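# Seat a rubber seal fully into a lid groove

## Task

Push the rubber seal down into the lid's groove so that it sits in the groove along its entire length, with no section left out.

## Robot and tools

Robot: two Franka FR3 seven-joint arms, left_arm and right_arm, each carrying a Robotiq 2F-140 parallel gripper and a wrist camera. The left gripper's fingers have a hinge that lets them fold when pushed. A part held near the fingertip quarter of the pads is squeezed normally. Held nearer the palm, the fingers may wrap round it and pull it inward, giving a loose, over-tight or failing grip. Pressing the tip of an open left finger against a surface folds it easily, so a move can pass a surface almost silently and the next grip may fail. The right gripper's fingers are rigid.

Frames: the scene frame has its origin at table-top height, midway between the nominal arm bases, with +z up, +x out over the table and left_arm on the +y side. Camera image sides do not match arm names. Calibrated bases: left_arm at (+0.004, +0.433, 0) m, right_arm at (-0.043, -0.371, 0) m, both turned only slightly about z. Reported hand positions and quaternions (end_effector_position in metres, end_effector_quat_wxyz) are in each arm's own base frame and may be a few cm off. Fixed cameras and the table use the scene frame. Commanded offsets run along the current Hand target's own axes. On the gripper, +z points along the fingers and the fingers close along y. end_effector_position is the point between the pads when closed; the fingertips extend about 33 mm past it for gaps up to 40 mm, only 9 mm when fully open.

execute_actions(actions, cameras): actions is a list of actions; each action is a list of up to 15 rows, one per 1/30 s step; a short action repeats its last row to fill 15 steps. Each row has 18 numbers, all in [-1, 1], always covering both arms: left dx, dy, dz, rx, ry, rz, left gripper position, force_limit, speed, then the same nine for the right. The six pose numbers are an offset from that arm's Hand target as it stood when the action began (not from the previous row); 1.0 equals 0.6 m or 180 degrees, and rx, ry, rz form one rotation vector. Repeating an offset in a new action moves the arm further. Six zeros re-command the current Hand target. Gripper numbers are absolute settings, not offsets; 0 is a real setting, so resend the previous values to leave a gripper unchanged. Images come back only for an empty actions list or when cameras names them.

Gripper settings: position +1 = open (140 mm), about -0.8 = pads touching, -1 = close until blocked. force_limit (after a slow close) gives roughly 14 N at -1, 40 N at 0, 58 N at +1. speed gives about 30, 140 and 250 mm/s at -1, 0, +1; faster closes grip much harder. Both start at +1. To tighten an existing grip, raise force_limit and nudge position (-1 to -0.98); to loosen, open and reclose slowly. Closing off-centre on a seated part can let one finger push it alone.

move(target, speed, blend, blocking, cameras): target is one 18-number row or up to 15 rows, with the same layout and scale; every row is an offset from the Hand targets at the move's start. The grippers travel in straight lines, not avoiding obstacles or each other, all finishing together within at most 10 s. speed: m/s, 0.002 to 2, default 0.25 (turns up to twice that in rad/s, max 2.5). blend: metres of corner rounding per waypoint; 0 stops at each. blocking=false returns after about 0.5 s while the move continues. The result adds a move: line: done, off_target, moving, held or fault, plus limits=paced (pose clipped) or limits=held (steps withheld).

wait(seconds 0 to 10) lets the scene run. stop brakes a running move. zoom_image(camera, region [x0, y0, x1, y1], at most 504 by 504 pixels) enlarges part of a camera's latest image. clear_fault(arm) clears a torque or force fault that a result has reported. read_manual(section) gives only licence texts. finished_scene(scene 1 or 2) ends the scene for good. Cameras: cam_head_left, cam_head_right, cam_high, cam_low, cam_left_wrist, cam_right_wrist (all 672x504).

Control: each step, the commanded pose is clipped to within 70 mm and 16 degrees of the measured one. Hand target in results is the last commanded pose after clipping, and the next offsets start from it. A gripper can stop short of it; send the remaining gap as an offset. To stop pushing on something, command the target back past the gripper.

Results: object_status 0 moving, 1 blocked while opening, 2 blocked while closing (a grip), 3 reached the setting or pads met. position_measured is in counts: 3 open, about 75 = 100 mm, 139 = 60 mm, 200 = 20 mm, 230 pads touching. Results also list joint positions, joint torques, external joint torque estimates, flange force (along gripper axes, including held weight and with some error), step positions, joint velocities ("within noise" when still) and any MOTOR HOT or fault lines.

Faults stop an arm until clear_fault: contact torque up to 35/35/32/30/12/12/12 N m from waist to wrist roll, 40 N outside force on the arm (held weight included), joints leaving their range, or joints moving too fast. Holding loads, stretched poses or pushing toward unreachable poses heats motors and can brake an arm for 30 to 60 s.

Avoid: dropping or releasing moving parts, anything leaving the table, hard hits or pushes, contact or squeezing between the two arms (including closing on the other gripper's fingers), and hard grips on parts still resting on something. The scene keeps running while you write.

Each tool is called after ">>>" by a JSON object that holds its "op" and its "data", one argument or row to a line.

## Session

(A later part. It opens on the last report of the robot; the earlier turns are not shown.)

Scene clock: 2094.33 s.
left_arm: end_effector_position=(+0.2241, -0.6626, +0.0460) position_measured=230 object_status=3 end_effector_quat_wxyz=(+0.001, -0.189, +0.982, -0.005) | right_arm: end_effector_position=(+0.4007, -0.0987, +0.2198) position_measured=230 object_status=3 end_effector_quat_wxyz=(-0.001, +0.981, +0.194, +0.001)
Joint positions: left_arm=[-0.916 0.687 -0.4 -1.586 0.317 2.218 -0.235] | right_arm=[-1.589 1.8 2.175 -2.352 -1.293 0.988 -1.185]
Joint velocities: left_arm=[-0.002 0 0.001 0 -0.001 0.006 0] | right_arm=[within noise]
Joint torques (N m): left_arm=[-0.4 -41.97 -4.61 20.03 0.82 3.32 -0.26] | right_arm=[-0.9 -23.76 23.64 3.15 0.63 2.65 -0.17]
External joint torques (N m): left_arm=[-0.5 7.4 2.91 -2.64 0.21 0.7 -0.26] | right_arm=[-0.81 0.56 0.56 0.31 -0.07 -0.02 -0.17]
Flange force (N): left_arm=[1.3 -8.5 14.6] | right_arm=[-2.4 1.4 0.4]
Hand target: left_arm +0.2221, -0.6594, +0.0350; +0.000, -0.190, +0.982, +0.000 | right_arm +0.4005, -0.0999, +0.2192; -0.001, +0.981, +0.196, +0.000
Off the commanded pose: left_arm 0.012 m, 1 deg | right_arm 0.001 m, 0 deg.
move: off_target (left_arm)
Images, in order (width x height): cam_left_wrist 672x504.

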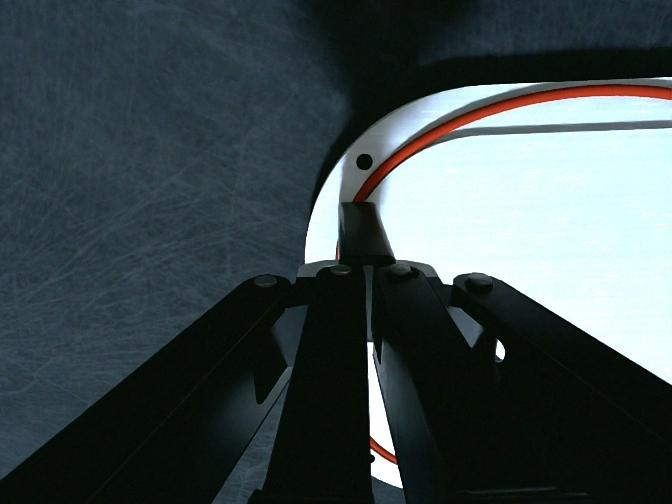

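>>> {"op": "move", "data": {
  "target": [
    [0, 0, -0.0283, 0, 0, 0, -1, -1, -1, 0, 0, 0, 0, 0, 0, -1, -1, -1],
    [0.021, 0.011, -0.0283, 0, 0, 0, -1, -1, -1, 0, 0, 0, 0, 0, 0, -1, -1, -1],
    [0.021, 0.011, 0, 0, 0, 0, -1, -1, -1, 0, 0, 0, 0, 0, 0, -1, -1, -1]
  ],
  "speed": [0.03, 0.03, 0.02],
  "cameras": ["cam_left_wrist"]
}}

>>> {"op": "zoom_image", "data": {
  "camera": "cam_left_wrist",
  "region": [280, 60, 560, 280]
}}

Scene clock: 2108.87 s.
left_arm: end_effector_position=(+0.2098, -0.6612, +0.0456) position_measured=230 object_status=3 end_effector_quat_wxyz=(+0.001, -0.189, +0.982, -0.005) | right_arm: end_effector_position=(+0.4007, -0.0987, +0.2198) position_measured=230 object_status=3 end_effector_quat_wxyz=(-0.001, +0.981, +0.194, +0.001)
Joint positions: left_arm=[-0.931 0.669 -0.399 -1.616 0.312 2.232 -0.253] | right_arm=[-1.589 1.8 2.175 -2.352 -1.293 0.988 -1.185]
Joint velocities: left_arm=[-0.002 -0.001 0.002 0 0.001 0.004 0] | right_arm=[within noise]
Joint torques (N m): left_arm=[-0.07 -41.5 -4.59 19.7 0.8 3.25 -0.22] | right_arm=[-1.03 -23.74 23.6 3.09 0.64 2.66 -0.15]
External joint torques (N m): left_arm=[0.08 7.62 3.03 -3.03 0.2 0.59 -0.22] | right_arm=[-1.05 0.6 0.59 0.31 -0.07 -0.01 -0.15]
Flange force (N): left_arm=[0.5 -6.7 14.9] | right_arm=[-3.0 1.5 0.7]
Hand target: left_arm +0.2080, -0.6580, +0.0350; +0.000, -0.190, +0.982, +0.000 | right_arm +0.4005, -0.0999, +0.2192; -0.001, +0.981, +0.196, +0.000
Off the commanded pose: left_arm 0.011 m, 1 deg | right_arm 0.001 m, 0 deg.
move: off_target (left_arm)
Images, in order (width x height): cam_left_wrist 672x504.

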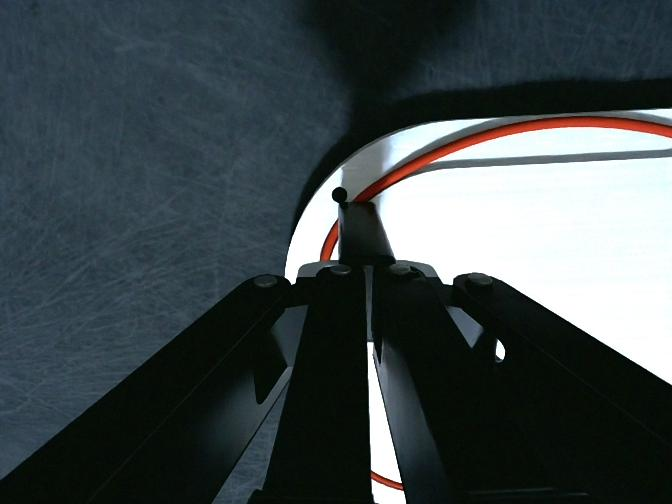

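Scaled by 1.800 from the camera's 672x504 image, which has a finer 960x720 frame.

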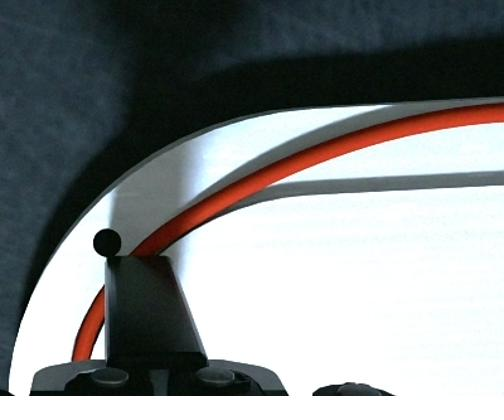

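>>> {"op": "move", "data": {
  "target": [
    [0, 0, -0.0283, 0, 0, 0, -1, -1, -1, 0, 0, 0, 0, 0, 0, -1, -1, -1],
    [0.0225, 0.0198, -0.0283, 0, 0, 0, -1, -1, -1, 0, 0, 0, 0, 0, 0, -1, -1, -1],
    [0.0225, 0.0198, 0, 0, 0, 0, -1, -1, -1, 0, 0, 0, 0, 0, 0, -1, -1, -1]
  ],
  "speed": [0.03, 0.03, 0.02],
  "cameras": ["cam_left_wrist"]
}}

>>> {"op": "zoom_image", "data": {
  "camera": "cam_left_wrist",
  "region": [280, 60, 560, 280]
}}

Scene clock: 2119.53 s.
left_arm: end_effector_position=(+0.1943, -0.6551, +0.0457) position_measured=230 object_status=3 end_effector_quat_wxyz=(+0.002, -0.189, +0.982, -0.005) | right_arm: end_effector_position=(+0.4007, -0.0987, +0.2198) position_measured=230 object_status=3 end_effector_quat_wxyz=(-0.001, +0.981, +0.194, +0.001)
Joint positions: left_arm=[-0.943 0.638 -0.399 -1.669 0.307 2.255 -0.274] | right_arm=[-1.589 1.8 2.175 -2.352 -1.293 0.988 -1.185]
Joint velocities: left_arm=[-0.001 0 0.001 0 0.001 0.004 0] | right_arm=[within noise]
Joint torques (N m): left_arm=[-0.99 -40.55 -5.11 19.85 0.66 3.27 -0.28] | right_arm=[-1.01 -23.8 23.6 3.13 0.62 2.65 -0.17]
External joint torques (N m): left_arm=[-1.07 7.45 2.08 -2.71 0.07 0.62 -0.28] | right_arm=[-0.93 0.49 0.54 0.28 -0.08 -0.02 -0.17]
Flange force (N): left_arm=[2.5 -8.4 14.8] | right_arm=[-2.7 1.5 0.6]
Hand target: left_arm +0.1910, -0.6520, +0.0350; +0.000, -0.190, +0.982, +0.000 | right_arm +0.4005, -0.0999, +0.2192; -0.001, +0.981, +0.196, +0.000
Off the commanded pose: left_arm 0.012 m, 1 deg | right_arm 0.001 m, 0 deg.
move: off_target (left_arm)
Images, in order (width x height): cam_left_wrist 672x504.

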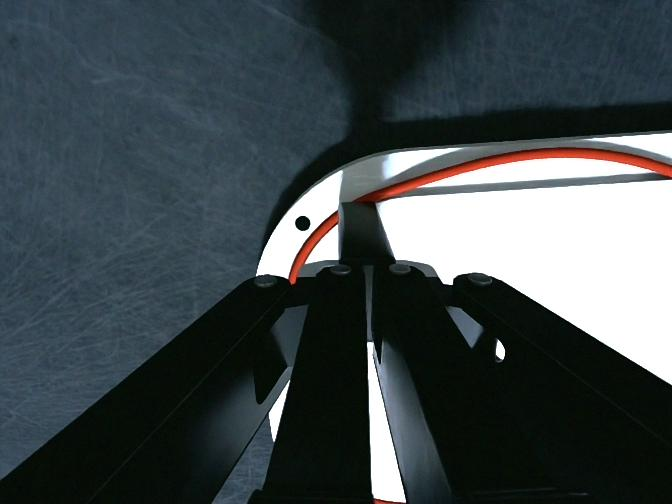

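Scaled by 1.800 from the camera's 672x504 image, which has a finer 960x720 frame.

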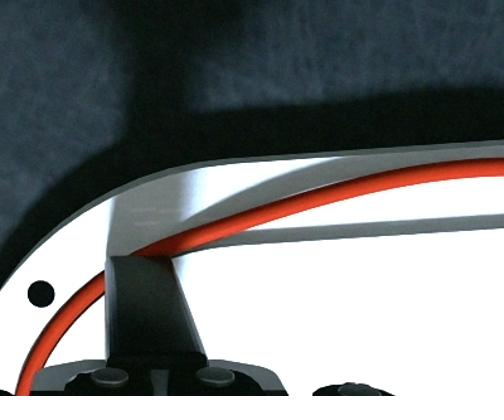

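>>> {"op": "move", "data": {
  "target": [
    [0, 0, -0.0283, 0, 0, 0, -1, -1, -1, 0, 0, 0, 0, 0, 0, -1, -1, -1],
    [0.0173, 0.0203, -0.0283, 0, 0, 0, -1, -1, -1, 0, 0, 0, 0, 0, 0, -1, -1, -1],
    [0.0173, 0.0203, 0, 0, 0, 0, -1, -1, -1, 0, 0, 0, 0, 0, 0, -1, -1, -1]
  ],
  "speed": [0.03, 0.03, 0.02],
  "cameras": ["cam_left_wrist"]
}}

>>> {"op": "zoom_image", "data": {
  "camera": "cam_left_wrist",
  "region": [280, 90, 560, 310]
}}

Scene clock: 2135.07 s.
left_arm: end_effector_position=(+0.1757, -0.6514, +0.0487) position_measured=230 object_status=3 end_effector_quat_wxyz=(+0.001, -0.187, +0.982, -0.009) | right_arm: end_effector_position=(+0.4007, -0.0987, +0.2198) position_measured=230 object_status=3 end_effector_quat_wxyz=(-0.001, +0.981, +0.194, +0.001)
Joint positions: left_arm=[-0.955 0.602 -0.403 -1.722 0.297 2.282 -0.292] | right_arm=[-1.589 1.8 2.175 -2.352 -1.293 0.988 -1.185]
Joint velocities: left_arm=[-0.002 0.001 0.003 0.001 -0.001 0.004 0] | right_arm=[within noise]
Joint torques (N m): left_arm=[1.13 -37.7 -1.95 18.77 1.16 2.85 -0.24] | right_arm=[-1.01 -23.75 23.6 3.11 0.62 2.66 -0.15]
External joint torques (N m): left_arm=[1.33 8.92 5.17 -3.47 0.58 0.21 -0.24] | right_arm=[-1.03 0.54 0.65 0.32 -0.08 -0.01 -0.15]
Flange force (N): left_arm=[-1.0 -9.0 18.2] | right_arm=[-3.0 1.5 0.5]
Hand target: left_arm +0.1768, -0.6446, +0.0350; +0.000, -0.190, +0.982, +0.000 | right_arm +0.4005, -0.0999, +0.2192; -0.001, +0.981, +0.196, +0.000
Off the commanded pose: left_arm 0.015 m, 1 deg | right_arm 0.001 m, 0 deg.
move: off_target (left_arm)
Images, in order (width x height): cam_left_wrist 672x504.

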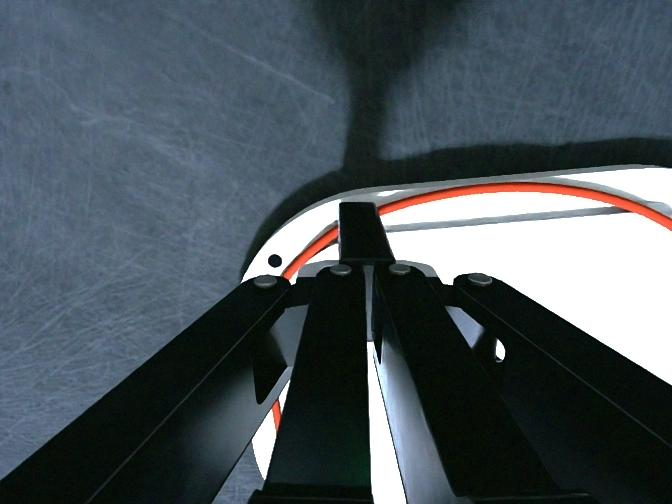

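Scaled by 1.800 from the camera's 672x504 image, which has a finer 960x720 frame.

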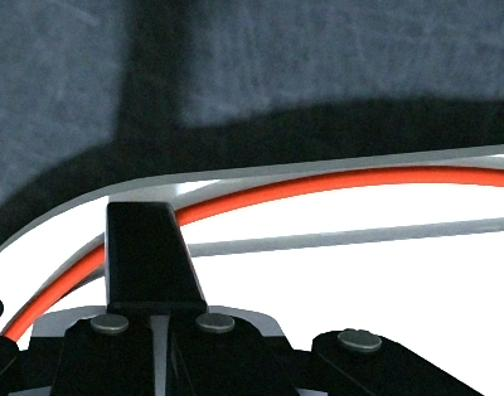

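>>> {"op": "move", "data": {
  "target": [-0.0115, 0.0067, 0, 0, 0, 0, -1, -1, -1, 0, 0, 0, 0, 0, 0, -1, -1, -1],
  "speed": 0.015,
  "cameras": ["cam_left_wrist"]
}}

>>> {"op": "zoom_image", "data": {
  "camera": "cam_left_wrist",
  "region": [280, 90, 560, 310]
}}

Scene clock: 2155.77 s.
left_arm: end_effector_position=(+0.1804, -0.6468, +0.0484) position_measured=230 object_status=3 end_effector_quat_wxyz=(+0.002, -0.190, +0.982, -0.010) | right_arm: end_effector_position=(+0.4007, -0.0987, +0.2198) position_measured=230 object_status=3 end_effector_quat_wxyz=(-0.001, +0.981, +0.194, +0.001)
Joint positions: left_arm=[-0.945 0.592 -0.403 -1.74 0.297 2.292 -0.292] | right_arm=[-1.589 1.8 2.175 -2.352 -1.293 0.988 -1.185]
Joint velocities: left_arm=[0.006 -0.002 -0.001 -0.002 -0.001 0.001 -0.001] | right_arm=[within noise]
Joint torques (N m): left_arm=[2.38 -38.04 -2 17.82 1.26 2.8 0.22] | right_arm=[-0.91 -23.8 23.59 3.13 0.62 2.65 -0.13]
External joint torques (N m): left_arm=[2.67 8.37 5.11 -4.44 0.68 0.14 0.22] | right_arm=[-1.02 0.54 0.65 0.41 -0.09 -0.02 -0.13]
Flange force (N): left_arm=[-4.3 -2.0 16.8] | right_arm=[-2.7 1.6 0.3]
Hand target: left_arm +0.1817, -0.6383, +0.0350; +0.000, -0.190, +0.982, +0.000 | right_arm +0.4005, -0.0999, +0.2192; -0.001, +0.981, +0.196, +0.000
Off the commanded pose: left_arm 0.016 m, 1 deg | right_arm 0.001 m, 0 deg.
move: off_target (left_arm)
Images, in order (width x height): cam_left_wrist 672x504.

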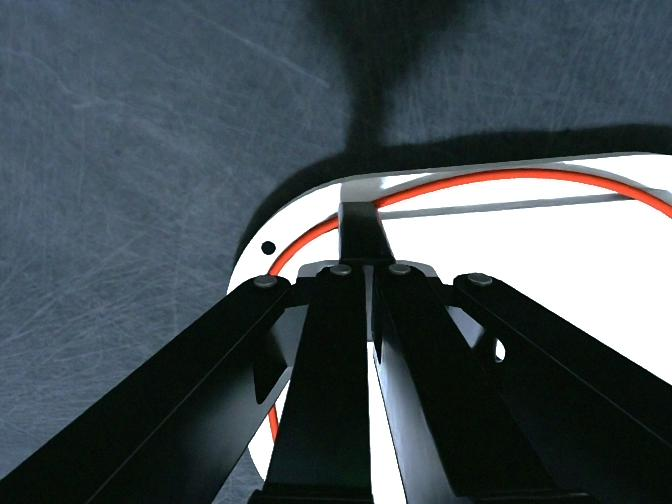

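Scaled by 1.800 from the camera's 672x504 image, which has a finer 960x720 frame.

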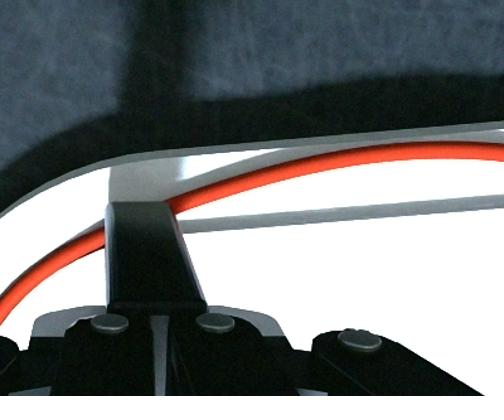

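>>> {"op": "move", "data": {
  "target": [-0.0115, 0.0067, 0, 0, 0, 0, -1, -1, -1, 0, 0, 0, 0, 0, 0, -1, -1, -1],
  "speed": 0.015,
  "cameras": ["cam_left_wrist"]
}}

>>> {"op": "zoom_image", "data": {
  "camera": "cam_left_wrist",
  "region": [280, 90, 560, 310]
}}

Scene clock: 2165.33 s.
left_arm: end_effector_position=(+0.1865, -0.6413, +0.0455) position_measured=230 object_status=3 end_effector_quat_wxyz=(+0.001, -0.192, +0.981, -0.011) | right_arm: end_effector_position=(+0.4007, -0.0987, +0.2198) position_measured=230 object_status=3 end_effector_quat_wxyz=(-0.001, +0.981, +0.194, +0.001)
Joint positions: left_arm=[-0.928 0.585 -0.404 -1.762 0.297 2.309 -0.286] | right_arm=[-1.589 1.8 2.175 -2.352 -1.293 0.988 -1.185]
Joint velocities: left_arm=[0.001 -0.002 -0.002 -0.002 -0.001 0.001 0.004] | right_arm=[within noise]
Joint torques (N m): left_arm=[1.76 -40.54 -3.9 18.03 0.83 1.68 0.26] | right_arm=[-0.96 -23.73 23.59 3.13 0.6 2.65 -0.14]
External joint torques (N m): left_arm=[1.9 5.71 3.11 -4.22 0.25 -1 0.27] | right_arm=[-1.02 0.54 0.67 0.33 -0.1 -0.02 -0.14]
Flange force (N): left_arm=[-3.6 2.3 9.4] | right_arm=[-2.9 1.5 0.4]
Hand target: left_arm +0.1866, -0.6320, +0.0350; +0.000, -0.190, +0.982, +0.000 | right_arm +0.4005, -0.0999, +0.2192; -0.001, +0.981, +0.196, +0.000
Off the commanded pose: left_arm 0.014 m, 1 deg | right_arm 0.001 m, 0 deg.
move: off_target (left_arm)
Images, in order (width x height): cam_left_wrist 672x504.

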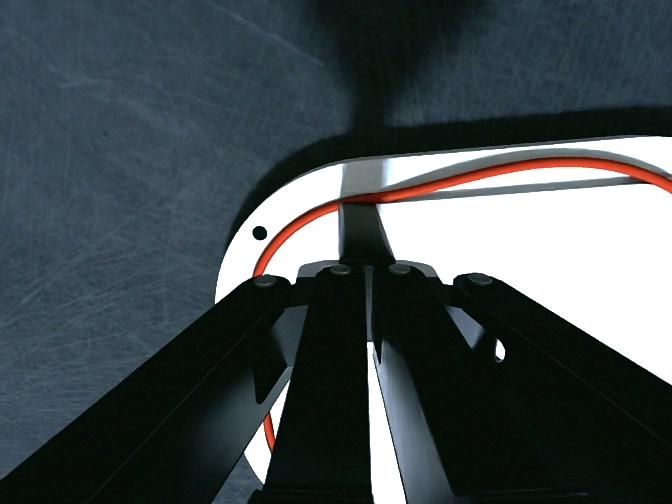

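Scaled by 1.800 from the camera's 672x504 image, which has a finer 960x720 frame.

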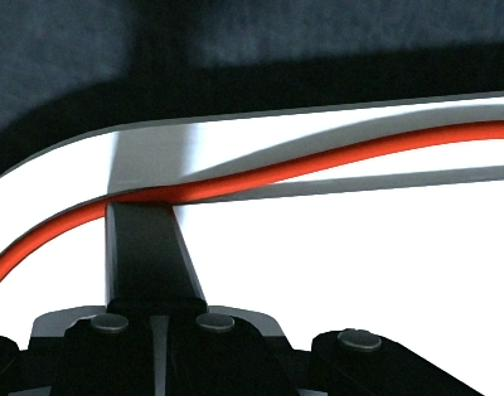

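>>> {"op": "move", "data": {
  "target": [
    [0, 0, -0.0283, 0, 0, 0, -1, -1, -1, 0, 0, 0, 0, 0, 0, -1, -1, -1],
    [0.024, -0.0092, -0.0283, 0, 0, 0, -1, -1, -1, 0, 0, 0, 0, 0, 0, -1, -1, -1]
  ],
  "speed": [0.02, 0.03],
  "cameras": ["cam_left_wrist"]
}}

>>> {"op": "zoom_image", "data": {
  "camera": "cam_left_wrist",
  "region": [240, 120, 480, 310]
}}

Scene clock: 2182.13 s.
left_arm: end_effector_position=(+0.1759, -0.6434, +0.0532) position_measured=230 object_status=3 end_effector_quat_wxyz=(+0.000, -0.187, +0.982, -0.002) | right_arm: end_effector_position=(+0.4007, -0.0987, +0.2198) position_measured=230 object_status=3 end_effector_quat_wxyz=(-0.001, +0.981, +0.194, +0.001)
Joint positions: left_arm=[-0.942 0.585 -0.413 -1.737 0.292 2.265 -0.287] | right_arm=[-1.589 1.8 2.175 -2.352 -1.293 0.988 -1.185]
Joint velocities: left_arm=[0 0.002 0.003 -0.001 0 -0.003 -0.003] | right_arm=[within noise]
Joint torques (N m): left_arm=[-0.16 -45.05 -5.45 22.9 0.55 2.35 -0.18] | right_arm=[-0.98 -23.75 23.58 3.18 0.61 2.65 -0.18]
External joint torques (N m): left_arm=[0.07 1.31 1.74 0.45 -0.03 -0.29 -0.18] | right_arm=[-0.95 0.53 0.55 0.36 -0.09 -0.02 -0.18]
Flange force (N): left_arm=[0.6 -7.0 2.4] | right_arm=[-2.6 1.6 0.5]
Hand target: left_arm +0.1753, -0.6425, +0.0520; +0.000, -0.190, +0.982, +0.000 | right_arm +0.4005, -0.0999, +0.2192; -0.001, +0.981, +0.196, +0.000
Off the commanded pose: left_arm 0.002 m, 0 deg | right_arm 0.001 m, 0 deg.
move: done
Images, in order (width x height): cam_left_wrist 672x504.

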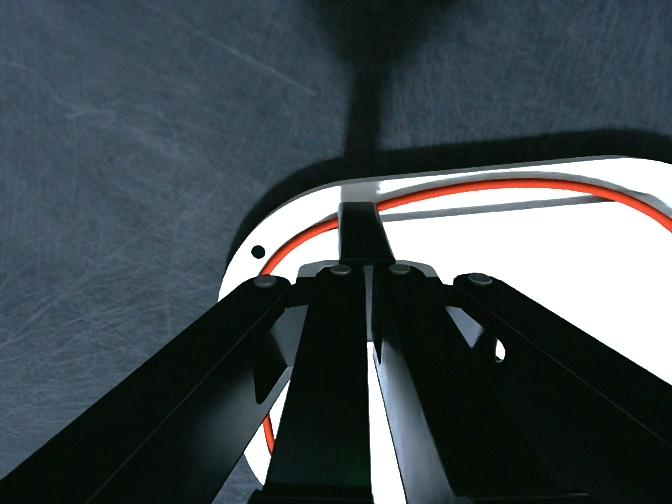

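Scaled by 2.100 from the camera's 672x504 image, which has a finer 960x720 frame.

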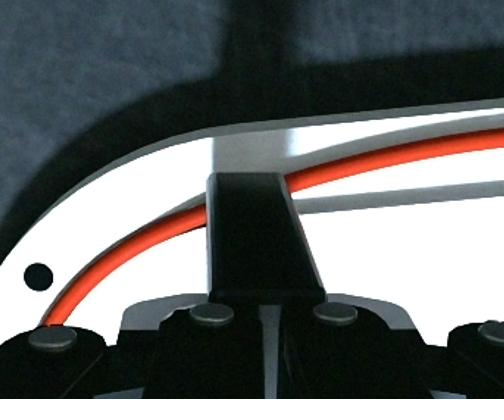

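>>> {"op": "move", "data": {
  "target": [
    [0.0067, 0, 0, 0, 0, 0, -1, -1, -1, 0, 0, 0, 0, 0, 0, -1, -1, -1],
    [0.0067, 0, 0.0233, 0, 0, 0, -1, -1, -1, 0, 0, 0, 0, 0, 0, -1, -1, -1]
  ],
  "speed": [0.02, 0.02]
}}

>>> {"op": "move", "data": {
  "target": [-0.01, 0.003, 0, 0, 0, 0, -1, -1, -1, 0, 0, 0, 0, 0, 0, -1, -1, -1],
  "speed": 0.015,
  "cameras": ["cam_left_wrist"]
}}

>>> {"op": "zoom_image", "data": {
  "camera": "cam_left_wrist",
  "region": [240, 120, 480, 310]
}}

Scene clock: 2195.63 s.
left_arm: end_effector_position=(+0.1705, -0.6486, +0.0489) position_measured=230 object_status=3 end_effector_quat_wxyz=(+0.000, -0.187, +0.982, -0.006) | right_arm: end_effector_position=(+0.4007, -0.0987, +0.2198) position_measured=230 object_status=3 end_effector_quat_wxyz=(-0.001, +0.981, +0.194, +0.001)
Joint positions: left_arm=[-0.962 0.594 -0.401 -1.733 0.292 2.28 -0.297] | right_arm=[-1.589 1.8 2.175 -2.352 -1.293 0.988 -1.185]
Joint velocities: left_arm=[-0.001 0 0.002 0 0 0.003 0.001] | right_arm=[within noise]
Joint torques (N m): left_arm=[0.85 -38.8 -2.35 19.78 1.04 3.05 -0.2] | right_arm=[-0.98 -23.74 23.66 3.03 0.62 2.65 -0.19]
External joint torques (N m): left_arm=[0.82 8.01 4.57 -2.73 0.45 0.38 -0.2] | right_arm=[-1.08 0.54 0.75 0.28 -0.09 -0.02 -0.19]
Flange force (N): left_arm=[-0.1 -10.0 16.7] | right_arm=[-3.3 1.6 0.4]
Hand target: left_arm +0.1716, -0.6440, +0.0380; +0.000, -0.190, +0.982, +0.000 | right_arm +0.4005, -0.0999, +0.2192; -0.001, +0.981, +0.196, +0.000
Off the commanded pose: left_arm 0.012 m, 1 deg | right_arm 0.001 m, 0 deg.
move: off_target (left_arm)

Scene clock: 2196.40 s.
left_arm: end_effector_position=(+0.1747, -0.6470, +0.0488) position_measured=230 object_status=3 end_effector_quat_wxyz=(+0.001, -0.190, +0.982, -0.008) | right_arm: end_effector_position=(+0.4007, -0.0987, +0.2198) position_measured=230 object_status=3 end_effector_quat_wxyz=(-0.001, +0.981, +0.194, +0.001)
Joint positions: left_arm=[-0.955 0.59 -0.401 -1.74 0.292 2.287 -0.297] | right_arm=[-1.589 1.8 2.175 -2.352 -1.293 0.988 -1.185]
Joint torques (N m): left_arm=[1.56 -39.71 -2.77 18.85 1.18 2.84 0.19] | right_arm=[-0.96 -23.77 23.61 3.11 0.63 2.66 -0.18]
External joint torques (N m): left_arm=[1.4 6.99 3.99 -3.66 0.59 0.16 0.2] | right_arm=[-0.94 0.54 0.61 0.34 -0.08 0 -0.18]
Flange force (N): left_arm=[-2.3 -2.6 14.2] | right_arm=[-2.6 1.6 0.4]
Hand target: left_arm +0.1765, -0.6401, +0.0380; +0.000, -0.190, +0.982, +0.000 | right_arm +0.4005, -0.0999, +0.2192; -0.001, +0.981, +0.196, +0.000
Off the commanded pose: left_arm 0.013 m, 1 deg | right_arm 0.001 m, 0 deg.
move: off_target (left_arm)
Images, in order (width x height): cam_left_wrist 672x504.

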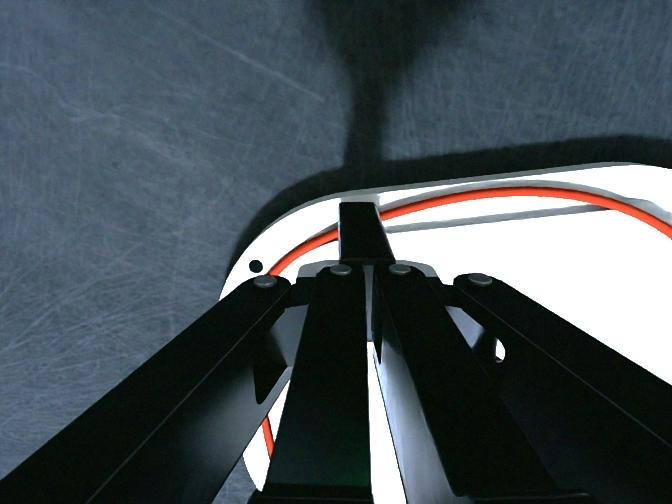

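Scaled by 2.100 from the camera's 672x504 image, which has a finer 960x720 frame.

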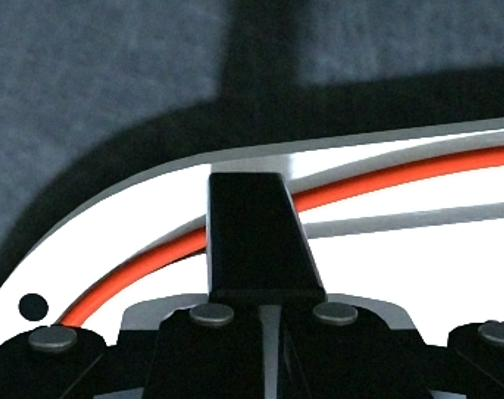

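>>> {"op": "move", "data": {
  "target": [-0.0117, 0.004, 0, 0, 0, 0, -1, -1, -1, 0, 0, 0, 0, 0, 0, -1, -1, -1],
  "speed": 0.015,
  "cameras": ["cam_left_wrist"]
}}

>>> {"op": "zoom_image", "data": {
  "camera": "cam_left_wrist",
  "region": [240, 120, 480, 310]
}}

Scene clock: 2205.93 s.
left_arm: end_effector_position=(+0.1823, -0.6409, +0.0458) position_measured=230 object_status=3 end_effector_quat_wxyz=(+0.001, -0.193, +0.981, -0.006) | right_arm: end_effector_position=(+0.4007, -0.0987, +0.2198) position_measured=230 object_status=3 end_effector_quat_wxyz=(-0.001, +0.981, +0.194, +0.001)
Joint positions: left_arm=[-0.939 0.586 -0.401 -1.755 0.292 2.295 -0.291] | right_arm=[-1.589 1.8 2.175 -2.352 -1.293 0.988 -1.185]
Joint velocities: left_arm=[0.001 -0.001 -0.002 -0.002 0 0.002 0.007] | right_arm=[within noise]
Joint torques (N m): left_arm=[0.75 -41.59 -4.19 19.08 0.79 2.36 0.31] | right_arm=[-1.03 -23.78 23.62 3.1 0.64 2.64 -0.17]
External joint torques (N m): left_arm=[0.77 4.59 2.63 -3.12 0.21 -0.28 0.31] | right_arm=[-1.03 0.52 0.64 0.31 -0.06 -0.03 -0.17]
Flange force (N): left_arm=[-2.0 0.8 8.7] | right_arm=[-2.9 1.5 0.4]
Hand target: left_arm +0.1821, -0.6352, +0.0380; +0.000, -0.190, +0.982, +0.000 | right_arm +0.4005, -0.0999, +0.2192; -0.001, +0.981, +0.196, +0.000
Off the commanded pose: left_arm 0.010 m, 1 deg | right_arm 0.001 m, 0 deg.
move: off_target (left_arm)
Images, in order (width x height): cam_left_wrist 672x504.

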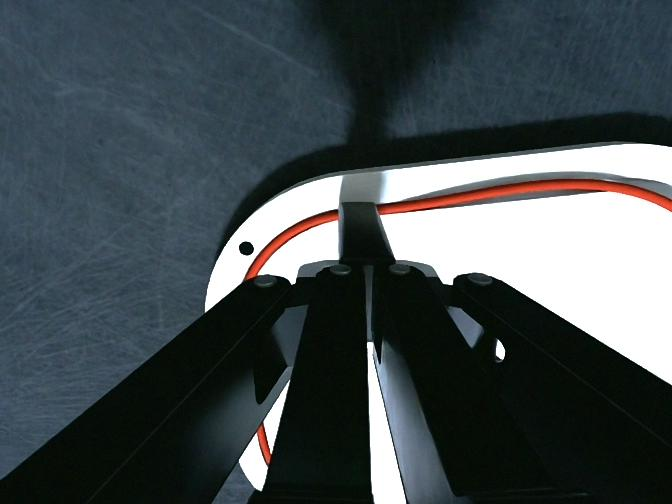

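Scaled by 2.100 from the camera's 672x504 image, which has a finer 960x720 frame.

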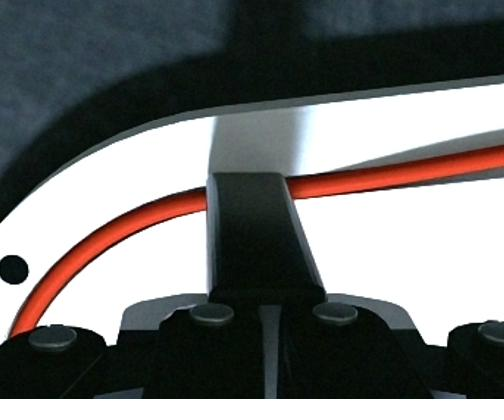

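>>> {"op": "move", "data": {
  "target": [
    [0.005, 0, 0.0, 0, 0, 0, -1, -1, -1, 0, 0, 0, 0, 0, 0, -1, -1, -1],
    [0.005, 0, 0.0067, 0, 0, 0, -1, -1, -1, 0, 0, 0, 0, 0, 0, -1, -1, -1]
  ],
  "speed": [0.015, 0.015]
}}

>>> {"op": "move", "data": {
  "target": [
    [0, 0, -0.0333, 0, 0, 0, -1, -1, -1, 0, 0, 0, 0, 0, 0, -1, -1, -1],
    [0.005, 0.025, -0.0333, 0, 0, 0, -1, -1, -1, 0, 0, 0, 0, 0, 0, -1, -1, -1]
  ],
  "speed": [0.02, 0.03],
  "cameras": ["cam_left_wrist"]
}}

>>> {"op": "zoom_image", "data": {
  "camera": "cam_left_wrist",
  "region": [200, 120, 500, 310]
}}

Scene clock: 2217.40 s.
left_arm: end_effector_position=(+0.1806, -0.6420, +0.0457) position_measured=230 object_status=3 end_effector_quat_wxyz=(+0.001, -0.191, +0.982, -0.007) | right_arm: end_effector_position=(+0.4007, -0.0987, +0.2198) position_measured=230 object_status=3 end_effector_quat_wxyz=(-0.001, +0.981, +0.194, +0.001)
Joint positions: left_arm=[-0.943 0.586 -0.4 -1.755 0.293 2.298 -0.289] | right_arm=[-1.589 1.8 2.175 -2.352 -1.293 0.988 -1.185]
Joint torques (N m): left_arm=[0.08 -38.32 -2.93 18.87 1.06 3.01 -0.02] | right_arm=[-0.97 -23.72 23.63 3.12 0.61 2.65 -0.17]
External joint torques (N m): left_arm=[0.09 8.06 3.91 -3.45 0.48 0.34 -0.02] | right_arm=[-0.94 0.52 0.67 0.24 -0.07 -0.02 -0.17]
Flange force (N): left_arm=[0.3 -7.1 16.9] | right_arm=[-2.9 1.4 0.4]
Hand target: left_arm +0.1793, -0.6363, +0.0340; +0.000, -0.190, +0.982, +0.000 | right_arm +0.4005, -0.0999, +0.2192; -0.001, +0.981, +0.196, +0.000
Off the commanded pose: left_arm 0.013 m, 1 deg | right_arm 0.001 m, 0 deg.
move: off_target (left_arm)

Scene clock: 2219.60 s.
left_arm: end_effector_position=(+0.1712, -0.6230, +0.0535) position_measured=230 object_status=3 end_effector_quat_wxyz=(+0.001, -0.188, +0.982, +0.002) | right_arm: end_effector_position=(+0.4007, -0.0987, +0.2198) position_measured=230 object_status=3 end_effector_quat_wxyz=(-0.001, +0.981, +0.194, +0.001)
Joint positions: left_arm=[-0.921 0.532 -0.422 -1.821 0.283 2.29 -0.288] | right_arm=[-1.589 1.8 2.175 -2.352 -1.293 0.988 -1.185]
Joint torques (N m): left_arm=[0.77 -44.72 -5.64 21.91 0.23 2.76 -0.13] | right_arm=[-0.91 -23.77 23.6 3.11 0.63 2.66 -0.17]
External joint torques (N m): left_arm=[1.07 -0.4 1.2 -0.17 -0.34 0.16 -0.13] | right_arm=[-0.91 0.56 0.59 0.34 -0.08 -0.01 -0.17]
Flange force (N): left_arm=[-1.9 2.7 -0.3] | right_arm=[-2.6 1.5 0.4]
Hand target: left_arm +0.1709, -0.6236, +0.0540; +0.000, -0.190, +0.982, +0.000 | right_arm +0.4005, -0.0999, +0.2192; -0.001, +0.981, +0.196, +0.000
Off the commanded pose: left_arm 0.001 m, 0 deg | right_arm 0.001 m, 0 deg.
move: done
Images, in order (width x height): cam_left_wrist 672x504.

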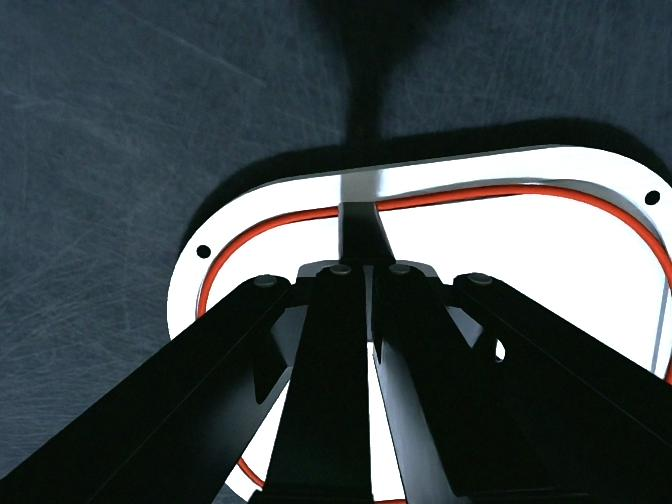

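Scaled by 1.680 from the camera's 672x504 image, which has a finer 960x720 frame.

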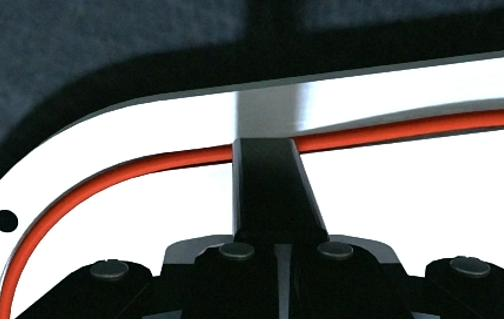

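>>> {"op": "move", "data": {
  "target": [
    [0.0143, 0.0033, 0, 0, 0, 0, -1, -1, -1, 0, 0, 0, 0, 0, 0, -1, -1, -1],
    [0.0143, 0.0033, 0.0283, 0, 0, 0, -1, -1, -1, 0, 0, 0, 0, 0, 0, -1, -1, -1]
  ],
  "speed": [0.03, 0.02],
  "cameras": ["cam_left_wrist"]
}}

>>> {"op": "zoom_image", "data": {
  "camera": "cam_left_wrist",
  "region": [200, 120, 500, 310]
}}

Scene clock: 2237.43 s.
left_arm: end_effector_position=(+0.1640, -0.6277, +0.0459) position_measured=230 object_status=3 end_effector_quat_wxyz=(+0.001, -0.189, +0.982, -0.004) | right_arm: end_effector_position=(+0.4007, -0.0987, +0.2198) position_measured=230 object_status=3 end_effector_quat_wxyz=(-0.001, +0.981, +0.194, +0.001)
Joint positions: left_arm=[-0.943 0.542 -0.41 -1.828 0.288 2.32 -0.306] | right_arm=[-1.589 1.8 2.175 -2.352 -1.293 0.988 -1.185]
Joint velocities: left_arm=[-0.002 0.002 0.001 0.001 0 0.005 -0.001] | right_arm=[within noise]
Joint torques (N m): left_arm=[-0.15 -37.77 -4.13 19.81 0.86 3.26 -0.26] | right_arm=[-0.95 -23.78 23.64 3.15 0.62 2.65 -0.17]
External joint torques (N m): left_arm=[-0.13 6.89 2.44 -2.19 0.29 0.63 -0.26] | right_arm=[-0.89 0.53 0.59 0.39 -0.09 -0.02 -0.17]
Flange force (N): left_arm=[1.5 -8.8 15.0] | right_arm=[-2.4 1.6 0.3]
Hand target: left_arm +0.1622, -0.6249, +0.0370; +0.000, -0.190, +0.982, +0.000 | right_arm +0.4005, -0.0999, +0.2192; -0.001, +0.981, +0.196, +0.000
Off the commanded pose: left_arm 0.009 m, 1 deg | right_arm 0.001 m, 0 deg.
move: off_target (left_arm)
Images, in order (width x height): cam_left_wrist 672x504.

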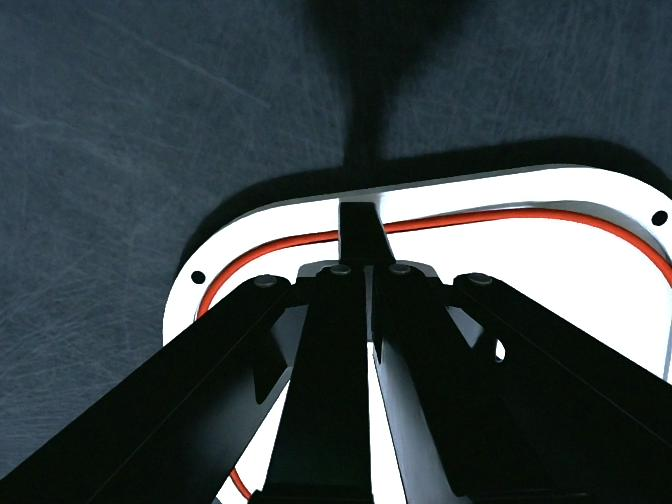

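Scaled by 1.680 from the camera's 672x504 image, which has a finer 960x720 frame.

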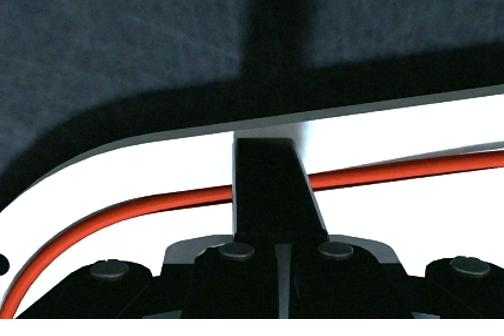

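>>> {"op": "move", "data": {
  "target": [
    [0, 0, -0.025, 0, 0, 0, -1, -1, -1, 0, 0, 0, 0, 0, 0, -1, -1, -1],
    [0, 0.0217, -0.025, 0, 0, 0, -1, -1, -1, 0, 0, 0, 0, 0, 0, -1, -1, -1],
    [0, 0.0217, 0, 0, 0, 0, -1, -1, -1, 0, 0, 0, 0, 0, 0, -1, -1, -1]
  ],
  "speed": [0.03, 0.03, 0.02],
  "blend": [0.003, 0.003, 0],
  "cameras": ["cam_left_wrist"]
}}

>>> {"op": "zoom_image", "data": {
  "camera": "cam_left_wrist",
  "region": [300, 140, 600, 330]
}}

Scene clock: 2247.27 s.
left_arm: end_effector_position=(+0.1588, -0.6159, +0.0459) position_measured=230 object_status=3 end_effector_quat_wxyz=(+0.001, -0.189, +0.982, -0.004) | right_arm: end_effector_position=(+0.4007, -0.0987, +0.2198) position_measured=230 object_status=3 end_effector_quat_wxyz=(-0.001, +0.981, +0.194, +0.001)
Joint positions: left_arm=[-0.934 0.508 -0.415 -1.884 0.28 2.344 -0.308] | right_arm=[-1.589 1.8 2.175 -2.352 -1.293 0.988 -1.185]
Joint velocities: left_arm=[-0.002 0 0.001 -0.001 0.002 0.005 0] | right_arm=[within noise]
Joint torques (N m): left_arm=[0.08 -36.62 -3.15 19.54 0.91 3.19 -0.22] | right_arm=[-0.98 -23.79 23.55 3.1 0.61 2.64 -0.14]
External joint torques (N m): left_arm=[0.14 6.9 3.17 -2.36 0.36 0.54 -0.22] | right_arm=[-0.96 0.53 0.55 0.28 -0.09 -0.03 -0.14]
Flange force (N): left_arm=[0.9 -8.5 15.8] | right_arm=[-2.8 1.4 0.7]
Hand target: left_arm +0.1574, -0.6128, +0.0370; +0.000, -0.190, +0.982, +0.000 | right_arm +0.4005, -0.0999, +0.2192; -0.001, +0.981, +0.196, +0.000
Off the commanded pose: left_arm 0.009 m, 1 deg | right_arm 0.001 m, 0 deg.
move: off_target (left_arm)
Images, in order (width x height): cam_left_wrist 672x504.

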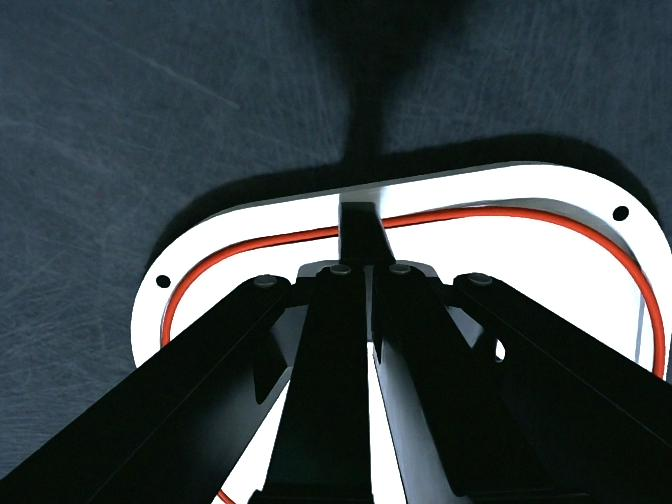

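Scaled by 1.680 from the camera's 672x504 image, which has a finer 960x720 frame.

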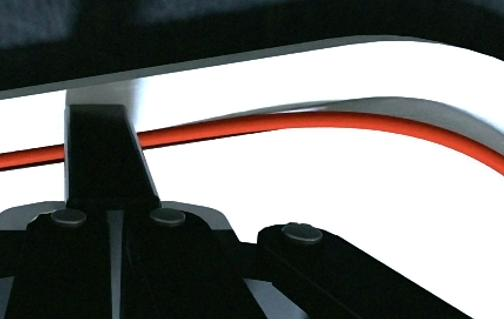

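>>> {"op": "move", "data": {
  "target": [
    [0, 0, -0.025, 0, 0, 0, -1, -1, -1, 0, 0, 0, 0, 0, 0, -1, -1, -1],
    [0, 0.0217, -0.025, 0, 0, 0, -1, -1, -1, 0, 0, 0, 0, 0, 0, -1, -1, -1],
    [0, 0.0217, 0, 0, 0, 0, -1, -1, -1, 0, 0, 0, 0, 0, 0, -1, -1, -1]
  ],
  "speed": [0.03, 0.03, 0.02],
  "blend": [0.003, 0.003, 0],
  "cameras": ["cam_left_wrist"]
}}

>>> {"op": "zoom_image", "data": {
  "camera": "cam_left_wrist",
  "region": [330, 140, 630, 380]
}}

Scene clock: 2262.87 s.
left_arm: end_effector_position=(+0.1539, -0.6039, +0.0458) position_measured=230 object_status=3 end_effector_quat_wxyz=(+0.001, -0.189, +0.982, -0.004) | right_arm: end_effector_position=(+0.4007, -0.0987, +0.2198) position_measured=230 object_status=3 end_effector_quat_wxyz=(-0.001, +0.981, +0.194, +0.001)
Joint positions: left_arm=[-0.925 0.474 -0.421 -1.939 0.273 2.367 -0.309] | right_arm=[-1.589 1.8 2.175 -2.352 -1.293 0.988 -1.185]
Joint velocities: left_arm=[-0.001 0.003 0.001 0 0 0.003 0] | right_arm=[within noise]
Joint torques (N m): left_arm=[-0.46 -35.14 -3.2 19.23 0.96 3.2 -0.22] | right_arm=[-0.97 -23.75 23.62 3.08 0.63 2.65 -0.16]
External joint torques (N m): left_arm=[-0.52 6.95 2.68 -2.36 0.42 0.57 -0.22] | right_arm=[-0.93 0.53 0.61 0.26 -0.07 -0.02 -0.16]
Flange force (N): left_arm=[2.0 -9.0 16.5] | right_arm=[-2.8 1.4 0.5]
Hand target: left_arm +0.1525, -0.6008, +0.0370; +0.000, -0.190, +0.982, +0.000 | right_arm +0.4005, -0.0999, +0.2192; -0.001, +0.981, +0.196, +0.000
Off the commanded pose: left_arm 0.009 m, 1 deg | right_arm 0.001 m, 0 deg.
move: off_target (left_arm)
Images, in order (width x height): cam_left_wrist 672x504.

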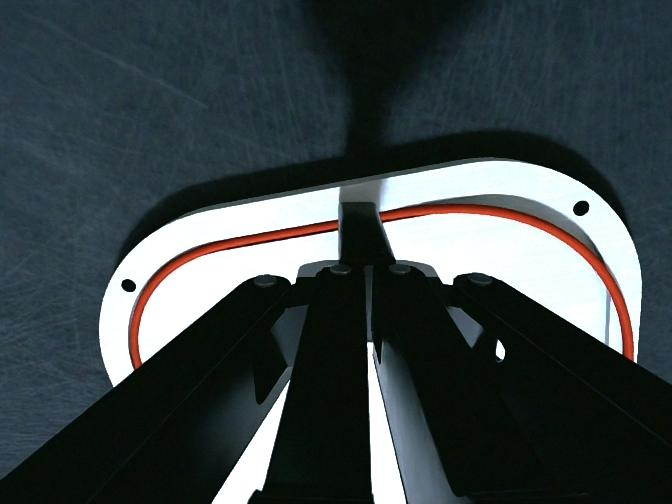

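Scaled by 1.680 from the camera's 672x504 image, which has a finer 960x720 frame.

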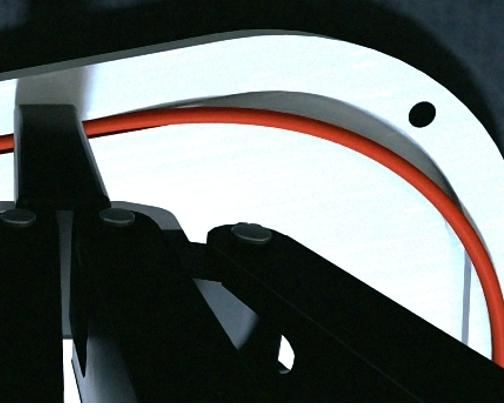

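>>> {"op": "move", "data": {
  "target": [
    [0, 0, -0.025, 0, 0, 0, -1, -1, -1, 0, 0, 0, 0, 0, 0, -1, -1, -1],
    [0, 0.0217, -0.025, 0, 0, 0, -1, -1, -1, 0, 0, 0, 0, 0, 0, -1, -1, -1],
    [0, 0.0217, 0, 0, 0, 0, -1, -1, -1, 0, 0, 0, 0, 0, 0, -1, -1, -1]
  ],
  "speed": [0.03, 0.03, 0.02],
  "blend": [0.003, 0.003, 0],
  "cameras": ["cam_left_wrist"]
}}

>>> {"op": "zoom_image", "data": {
  "camera": "cam_left_wrist",
  "region": [330, 140, 630, 380]
}}

Scene clock: 2281.83 s.
left_arm: end_effector_position=(+0.1487, -0.5921, +0.0457) position_measured=230 object_status=3 end_effector_quat_wxyz=(+0.001, -0.189, +0.982, -0.004) | right_arm: end_effector_position=(+0.4007, -0.0987, +0.2198) position_measured=230 object_status=3 end_effector_quat_wxyz=(-0.001, +0.981, +0.194, +0.001)
Joint positions: left_arm=[-0.915 0.441 -0.428 -1.993 0.266 2.39 -0.31] | right_arm=[-1.589 1.8 2.175 -2.352 -1.293 0.988 -1.185]
Joint velocities: left_arm=[-0.002 0.001 0.001 -0.001 0 0.003 -0.001] | right_arm=[within noise]
Joint torques (N m): left_arm=[0.21 -33.83 -2.75 18.96 1.01 3.09 -0.26] | right_arm=[-0.96 -23.78 23.65 3.09 0.63 2.66 -0.15]
External joint torques (N m): left_arm=[0.07 6.99 2.75 -2.43 0.48 0.46 -0.26] | right_arm=[-0.93 0.58 0.6 0.31 -0.08 -0.01 -0.15]
Flange force (N): left_arm=[1.2 -8.8 16.8] | right_arm=[-2.7 1.4 0.5]
Hand target: left_arm +0.1476, -0.5887, +0.0370; +0.000, -0.190, +0.982, +0.000 | right_arm +0.4005, -0.0999, +0.2192; -0.001, +0.981, +0.196, +0.000
Off the commanded pose: left_arm 0.009 m, 1 deg | right_arm 0.001 m, 0 deg.
move: off_target (left_arm)
Images, in order (width x height): cam_left_wrist 672x504.

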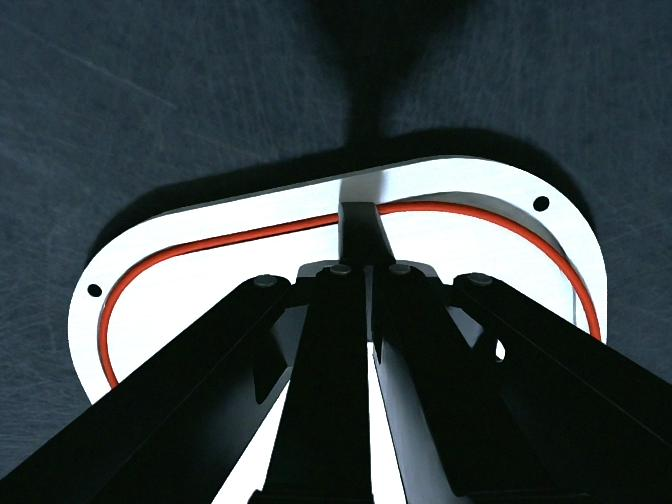

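Scaled by 1.680 from the camera's 672x504 image, which has a finer 960x720 frame.

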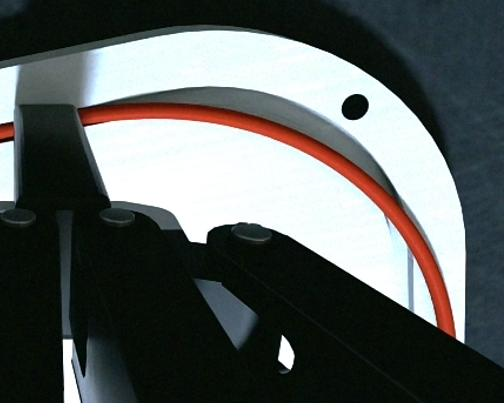

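>>> {"op": "move", "data": {
  "target": [0, 0, -0.06, 0, 0, 0, -1, -1, -1, 0, 0, 0, 0, 0, 0, -1, -1, -1],
  "speed": 0.04,
  "cameras": ["cam_left_wrist", "cam_head_left", "cam_head_right"]
}}

>>> {"op": "zoom_image", "data": {
  "camera": "cam_head_left",
  "region": [290, 260, 470, 410]
}}

>>> {"op": "zoom_image", "data": {
  "camera": "cam_left_wrist",
  "region": [330, 100, 630, 380]
}}

Scene clock: 2297.83 s.
left_arm: end_effector_position=(+0.1476, -0.5894, +0.0725) position_measured=230 object_status=3 end_effector_quat_wxyz=(+0.001, -0.192, +0.981, -0.001) | right_arm: end_effector_position=(+0.4007, -0.0987, +0.2198) position_measured=230 object_status=3 end_effector_quat_wxyz=(-0.001, +0.981, +0.194, +0.001)
Joint positions: left_arm=[-0.893 0.392 -0.456 -1.988 0.236 2.331 -0.298] | right_arm=[-1.589 1.8 2.175 -2.352 -1.293 0.988 -1.185]
Joint velocities: left_arm=[0.001 0 -0.002 -0.001 0 -0.005 0.004] | right_arm=[within noise]
Joint torques (N m): left_arm=[0.69 -39.52 -4.32 22.2 0.25 2.35 0.31] | right_arm=[-1.01 -23.81 23.64 3.13 0.61 2.65 -0.18]
External joint torques (N m): left_arm=[0.87 0.38 1.17 0.05 -0.31 -0.3 0.31] | right_arm=[-1.01 0.52 0.6 0.32 -0.09 -0.02 -0.18]
Flange force (N): left_arm=[-2.0 -1.3 -0.2] | right_arm=[-2.8 1.6 0.5]
Hand target: left_arm +0.1476, -0.5887, +0.0730; +0.000, -0.190, +0.982, +0.000 | right_arm +0.4005, -0.0999, +0.2192; -0.001, +0.981, +0.196, +0.000
Off the commanded pose: left_arm 0.001 m, 0 deg | right_arm 0.001 m, 0 deg.
move: done
Images, in order (width x height): cam_head_left 672x504, cam_head_right 672x504, cam_left_wrist 672x504.

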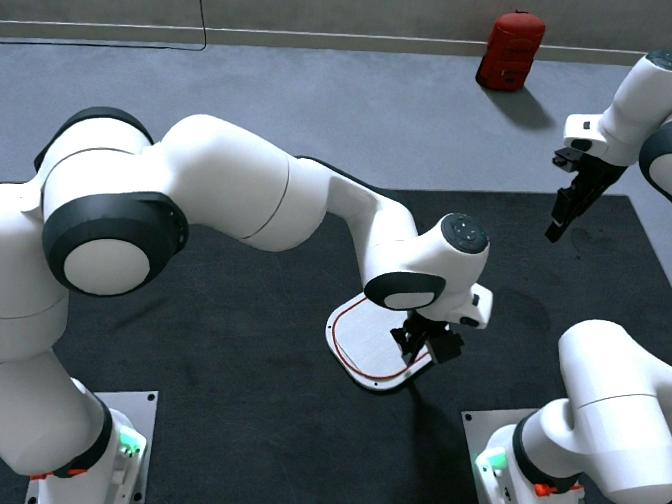

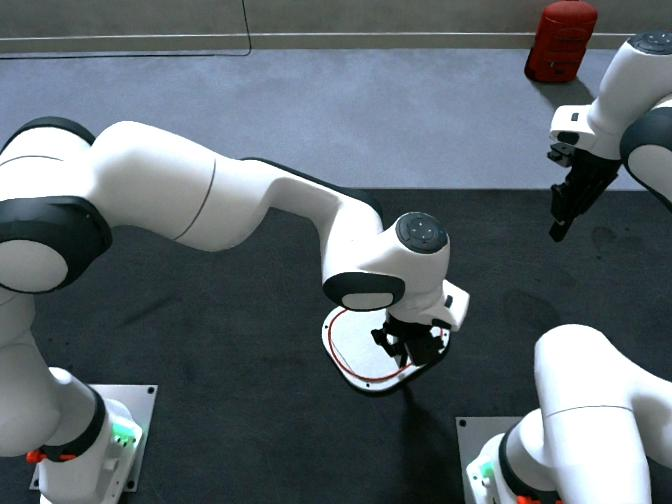

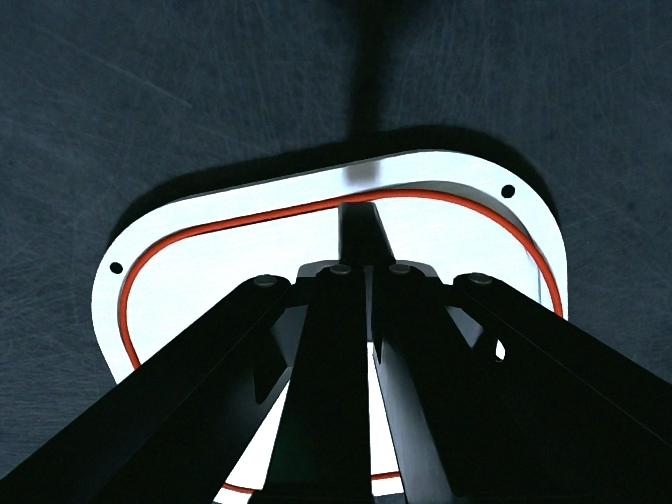

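Scaled by 2.800 from the camera's 672x504 image, which has a finer 960x720 frame.

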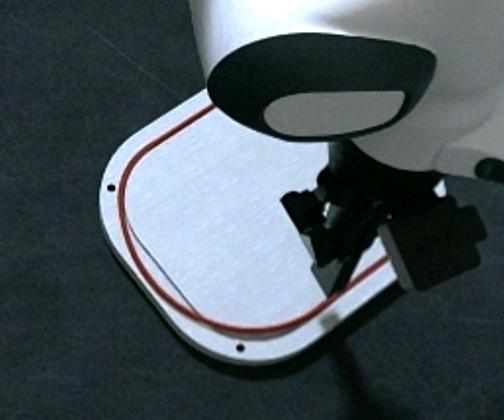

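Scaled by 1.680 from the camera's 672x504 image, which has a finer 960x720 frame.

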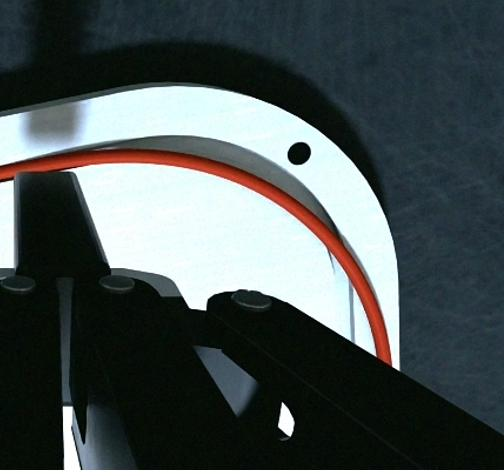

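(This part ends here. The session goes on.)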